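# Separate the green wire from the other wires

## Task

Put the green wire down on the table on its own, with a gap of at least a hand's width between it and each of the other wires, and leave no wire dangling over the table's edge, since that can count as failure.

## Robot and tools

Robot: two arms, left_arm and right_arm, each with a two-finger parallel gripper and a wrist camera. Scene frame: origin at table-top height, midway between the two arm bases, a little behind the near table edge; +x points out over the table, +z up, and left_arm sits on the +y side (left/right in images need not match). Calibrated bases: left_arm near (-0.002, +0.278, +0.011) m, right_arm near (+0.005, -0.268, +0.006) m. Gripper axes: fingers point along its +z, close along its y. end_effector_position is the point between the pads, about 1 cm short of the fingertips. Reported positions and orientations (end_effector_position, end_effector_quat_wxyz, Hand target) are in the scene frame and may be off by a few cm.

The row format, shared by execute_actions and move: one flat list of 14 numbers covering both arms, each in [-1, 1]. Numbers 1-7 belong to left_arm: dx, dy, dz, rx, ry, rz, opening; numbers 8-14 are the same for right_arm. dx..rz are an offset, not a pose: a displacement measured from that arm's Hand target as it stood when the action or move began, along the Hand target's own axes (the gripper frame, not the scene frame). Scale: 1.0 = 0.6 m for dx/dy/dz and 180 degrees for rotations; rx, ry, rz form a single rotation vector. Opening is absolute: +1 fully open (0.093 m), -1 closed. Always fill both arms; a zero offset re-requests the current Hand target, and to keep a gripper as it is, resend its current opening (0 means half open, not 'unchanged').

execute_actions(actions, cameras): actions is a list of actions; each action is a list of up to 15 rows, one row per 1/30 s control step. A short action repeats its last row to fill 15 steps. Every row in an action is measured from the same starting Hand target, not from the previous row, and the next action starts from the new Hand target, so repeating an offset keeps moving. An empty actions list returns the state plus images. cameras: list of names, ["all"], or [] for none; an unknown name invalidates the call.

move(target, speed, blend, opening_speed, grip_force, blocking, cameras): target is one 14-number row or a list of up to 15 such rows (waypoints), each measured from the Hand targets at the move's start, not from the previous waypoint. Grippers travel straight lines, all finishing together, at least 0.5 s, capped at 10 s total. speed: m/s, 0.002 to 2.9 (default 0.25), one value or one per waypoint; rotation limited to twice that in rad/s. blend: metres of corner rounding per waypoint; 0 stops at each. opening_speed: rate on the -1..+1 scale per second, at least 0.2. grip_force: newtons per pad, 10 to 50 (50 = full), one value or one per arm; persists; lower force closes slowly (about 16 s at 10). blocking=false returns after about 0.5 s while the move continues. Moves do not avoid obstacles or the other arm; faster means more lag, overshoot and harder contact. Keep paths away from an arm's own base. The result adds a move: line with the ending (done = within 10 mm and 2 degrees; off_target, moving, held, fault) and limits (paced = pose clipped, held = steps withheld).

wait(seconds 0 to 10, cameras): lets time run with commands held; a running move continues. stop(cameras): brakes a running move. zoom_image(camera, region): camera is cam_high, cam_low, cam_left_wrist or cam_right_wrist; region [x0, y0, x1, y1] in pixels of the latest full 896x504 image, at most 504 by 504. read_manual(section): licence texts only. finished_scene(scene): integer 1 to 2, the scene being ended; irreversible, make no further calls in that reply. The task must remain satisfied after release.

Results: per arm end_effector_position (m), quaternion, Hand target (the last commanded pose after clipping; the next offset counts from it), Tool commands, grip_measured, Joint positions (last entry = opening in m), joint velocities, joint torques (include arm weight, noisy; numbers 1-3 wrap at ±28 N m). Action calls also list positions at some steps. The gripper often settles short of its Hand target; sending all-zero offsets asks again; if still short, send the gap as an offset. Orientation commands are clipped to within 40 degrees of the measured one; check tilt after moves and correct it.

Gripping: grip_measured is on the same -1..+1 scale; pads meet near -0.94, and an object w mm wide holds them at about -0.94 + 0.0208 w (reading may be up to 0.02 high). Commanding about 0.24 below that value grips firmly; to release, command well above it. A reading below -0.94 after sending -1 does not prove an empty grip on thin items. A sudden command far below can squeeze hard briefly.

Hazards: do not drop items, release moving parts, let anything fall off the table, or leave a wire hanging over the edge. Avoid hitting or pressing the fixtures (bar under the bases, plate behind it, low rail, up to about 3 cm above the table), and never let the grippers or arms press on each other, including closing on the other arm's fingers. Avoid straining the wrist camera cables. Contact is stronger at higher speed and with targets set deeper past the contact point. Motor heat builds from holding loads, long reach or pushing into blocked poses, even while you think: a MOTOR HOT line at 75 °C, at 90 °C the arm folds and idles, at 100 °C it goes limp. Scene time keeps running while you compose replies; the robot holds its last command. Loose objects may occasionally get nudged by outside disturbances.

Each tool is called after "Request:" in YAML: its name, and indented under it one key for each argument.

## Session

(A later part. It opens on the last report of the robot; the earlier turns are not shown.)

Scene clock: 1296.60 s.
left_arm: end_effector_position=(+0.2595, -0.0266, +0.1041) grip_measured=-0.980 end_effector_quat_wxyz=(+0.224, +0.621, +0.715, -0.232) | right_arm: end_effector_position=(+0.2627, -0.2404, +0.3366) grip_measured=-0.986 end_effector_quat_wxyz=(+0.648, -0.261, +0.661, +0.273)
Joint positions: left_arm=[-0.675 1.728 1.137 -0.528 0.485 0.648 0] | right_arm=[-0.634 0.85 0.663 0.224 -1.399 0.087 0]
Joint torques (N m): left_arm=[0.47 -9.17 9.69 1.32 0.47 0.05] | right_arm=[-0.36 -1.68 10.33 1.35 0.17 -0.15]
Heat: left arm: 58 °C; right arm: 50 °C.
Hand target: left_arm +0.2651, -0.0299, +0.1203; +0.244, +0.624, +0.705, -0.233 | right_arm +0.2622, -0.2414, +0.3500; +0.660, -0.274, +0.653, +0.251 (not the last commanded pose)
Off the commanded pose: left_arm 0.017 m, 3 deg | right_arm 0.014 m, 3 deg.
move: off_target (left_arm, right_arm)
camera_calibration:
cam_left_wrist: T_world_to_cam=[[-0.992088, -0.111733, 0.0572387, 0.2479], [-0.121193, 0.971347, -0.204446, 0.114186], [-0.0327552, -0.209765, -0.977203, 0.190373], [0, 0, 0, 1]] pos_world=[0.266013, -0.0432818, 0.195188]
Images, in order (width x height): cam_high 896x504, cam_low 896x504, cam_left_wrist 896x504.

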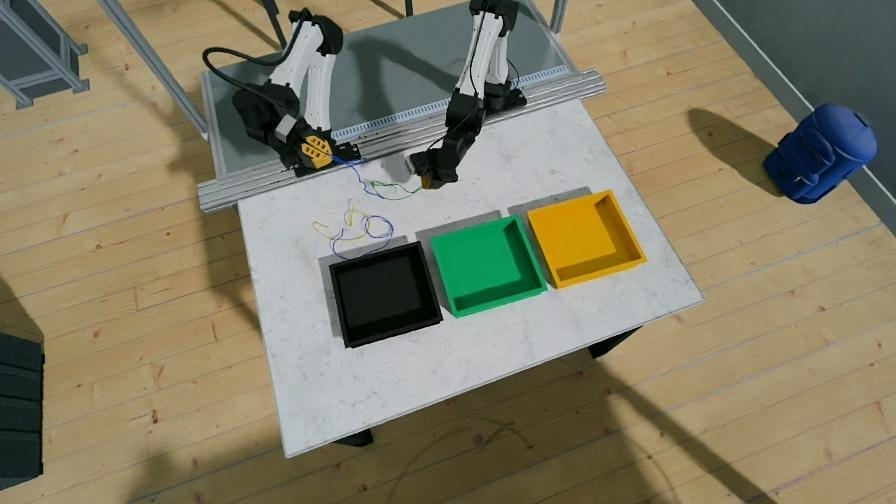

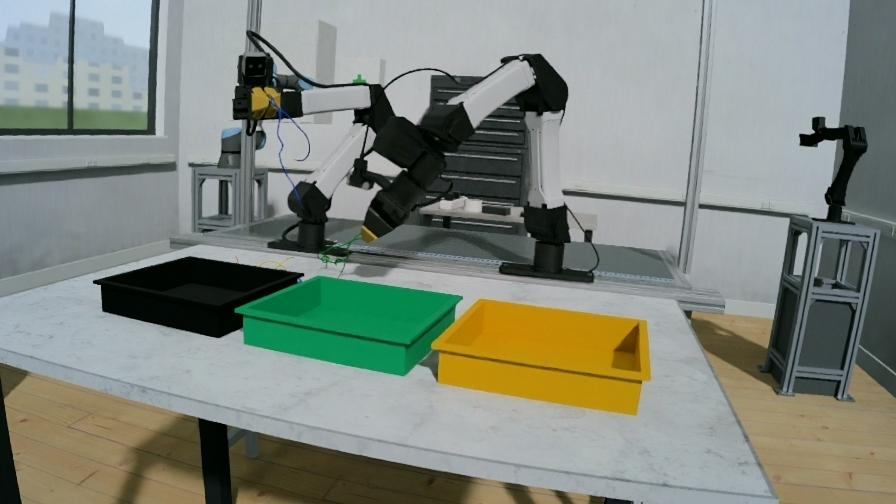

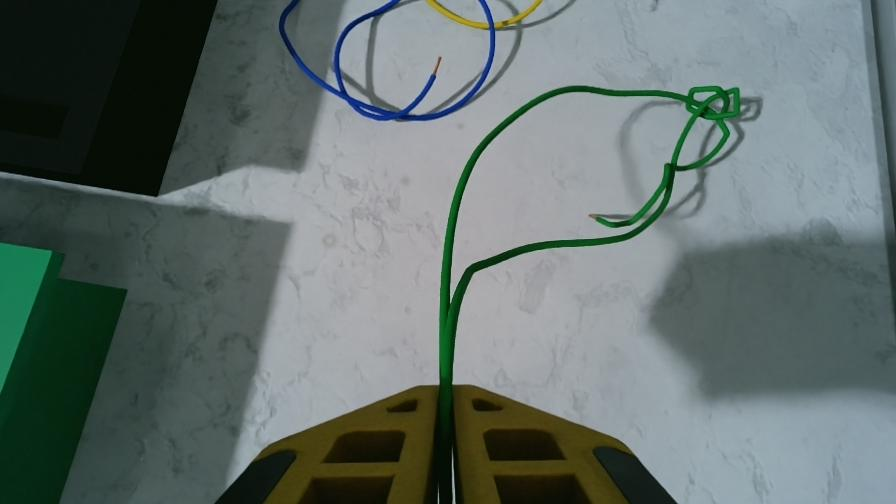

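Request:
move:
  target:
    - [0.4208,0.0883,-0.370,-0.1117,0.198,-0.2915,-1,0,0,0,0,0,0,-1]
    - [0.5503,0.0958,-0.2652,-0.1117,0.198,-0.2915,-1,0.486,-0.0632,-0.033,0,0,0,-1]
    - [0.5503,0.0958,-0.2652,-0.1117,0.198,-0.2915,0.1,0.486,-0.0632,-0.033,0,0,0,0.4]
    - [0.4208,0.0883,-0.370,-0.1117,0.198,-0.2915,0.1,0.2,-0.0632,-0.033,0,0,0,0.4]
  speed: [0.3,0.2,0.2,0.2]
  opening_speed: 2
  cameras: ["cam_left_wrist","cam_right_wrist","cam_high"]

Request:
zoom_image:
  camera: "cam_high"
  region: [270, 100, 570, 290]

Scene clock: 1363.27 s.
left_arm: end_effector_position=(+0.2747, +0.3107, +0.1192) grip_measured=+0.097 end_effector_quat_wxyz=(-0.018, +0.246, +0.969, -0.008) | right_arm: end_effector_position=(+0.2739, -0.2810, +0.2241) grip_measured=+0.399 end_effector_quat_wxyz=(+0.656, -0.271, +0.655, +0.261)
Joint positions: left_arm=[0.1 1.663 1.299 -1.264 -0.004 0.608 0.05] | right_arm=[-0.752 1.279 0.299 1.207 -1.512 0.241 0.064]
Joint torques (N m): left_arm=[-0.73 -8.17 8.91 0.22 0.04 -0.11] | right_arm=[-0.7 -3.89 8.12 1.06 0.21 0.04]
Heat: left arm: 60 °C; right arm: 50 °C.
Hand target: left_arm +0.2800, +0.3099, +0.1300; -0.001, +0.245, +0.970, -0.001 | right_arm +0.2765, -0.2858, +0.2314; +0.660, -0.274, +0.653, +0.251
Off the commanded pose: left_arm 0.012 m, 2 deg | right_arm 0.009 m, 1 deg.
move: off_target (left_arm); target 3's new opening was sent with right_arm's hand 0.002 m and 3 deg from that target
camera_calibration:
cam_left_wrist: T_world_to_cam=[[-0.480246, -0.876479, 0.0338976, 0.399554], [-0.771114, 0.440301, 0.459912, 0.0558588], [-0.418028, 0.194732, -0.887317, 0.245836], [0, 0, 0, 1]] pos_world=[0.337724, 0.277733, 0.178901]
cam_right_wrist: T_world_to_cam=[[0.695149, -0.718863, 0.0019177, -0.394554], [-0.30846, -0.300692, -0.902461, 0.241655], [0.649323, 0.626753, -0.430766, 0.178515], [0, 0, 0, 1]] pos_world=[0.232901, -0.322852, 0.295739]
Images, in order (width x height): cam_high 896x504, cam_left_wrist 896x504, cam_right_wrist 896x504.

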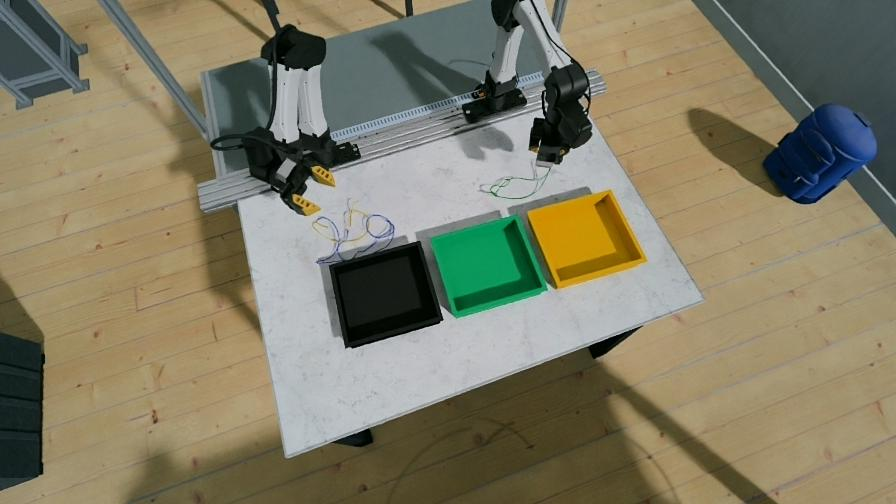

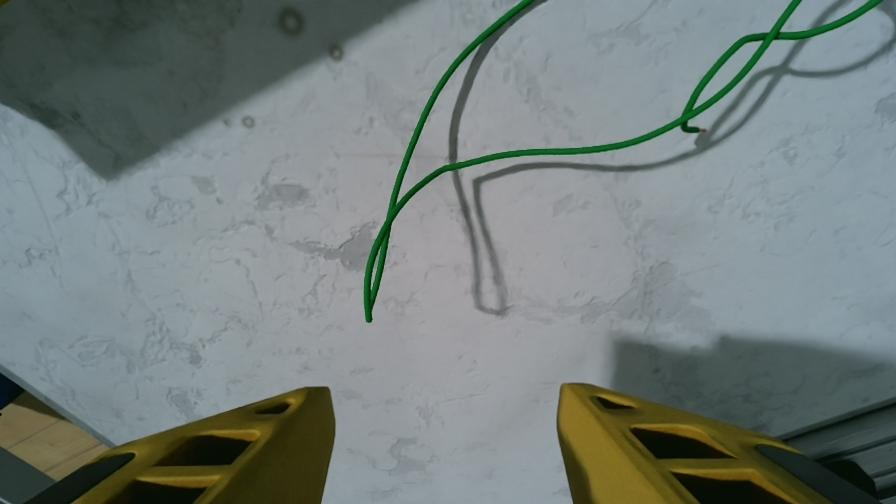

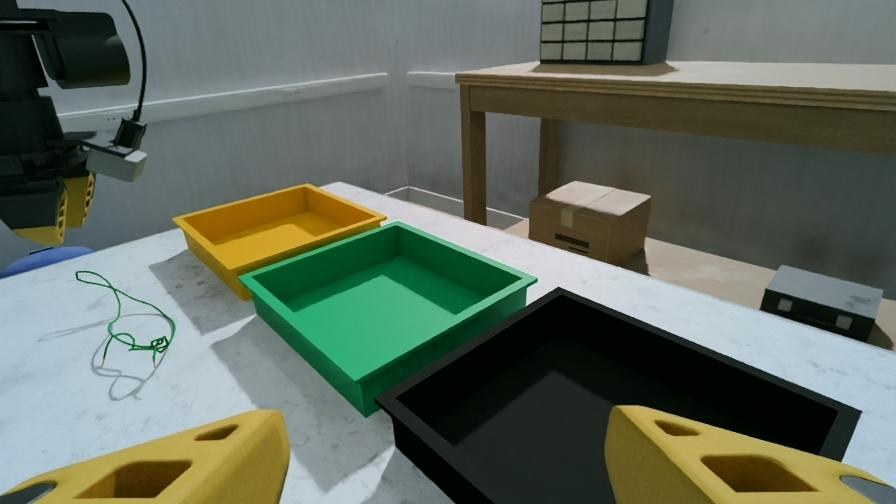

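Scaled by 1.680 from the camera's 896x504 image, which has a finer 1280x720 frame.

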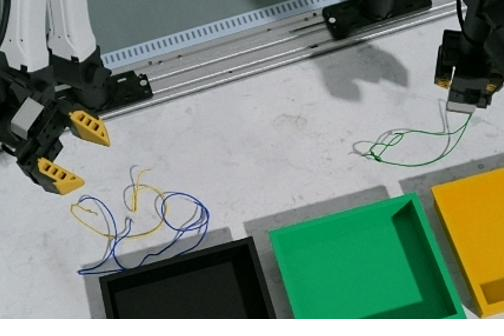

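Request:
finished_scene:
  scene: 2

The scene is finished: the task was done.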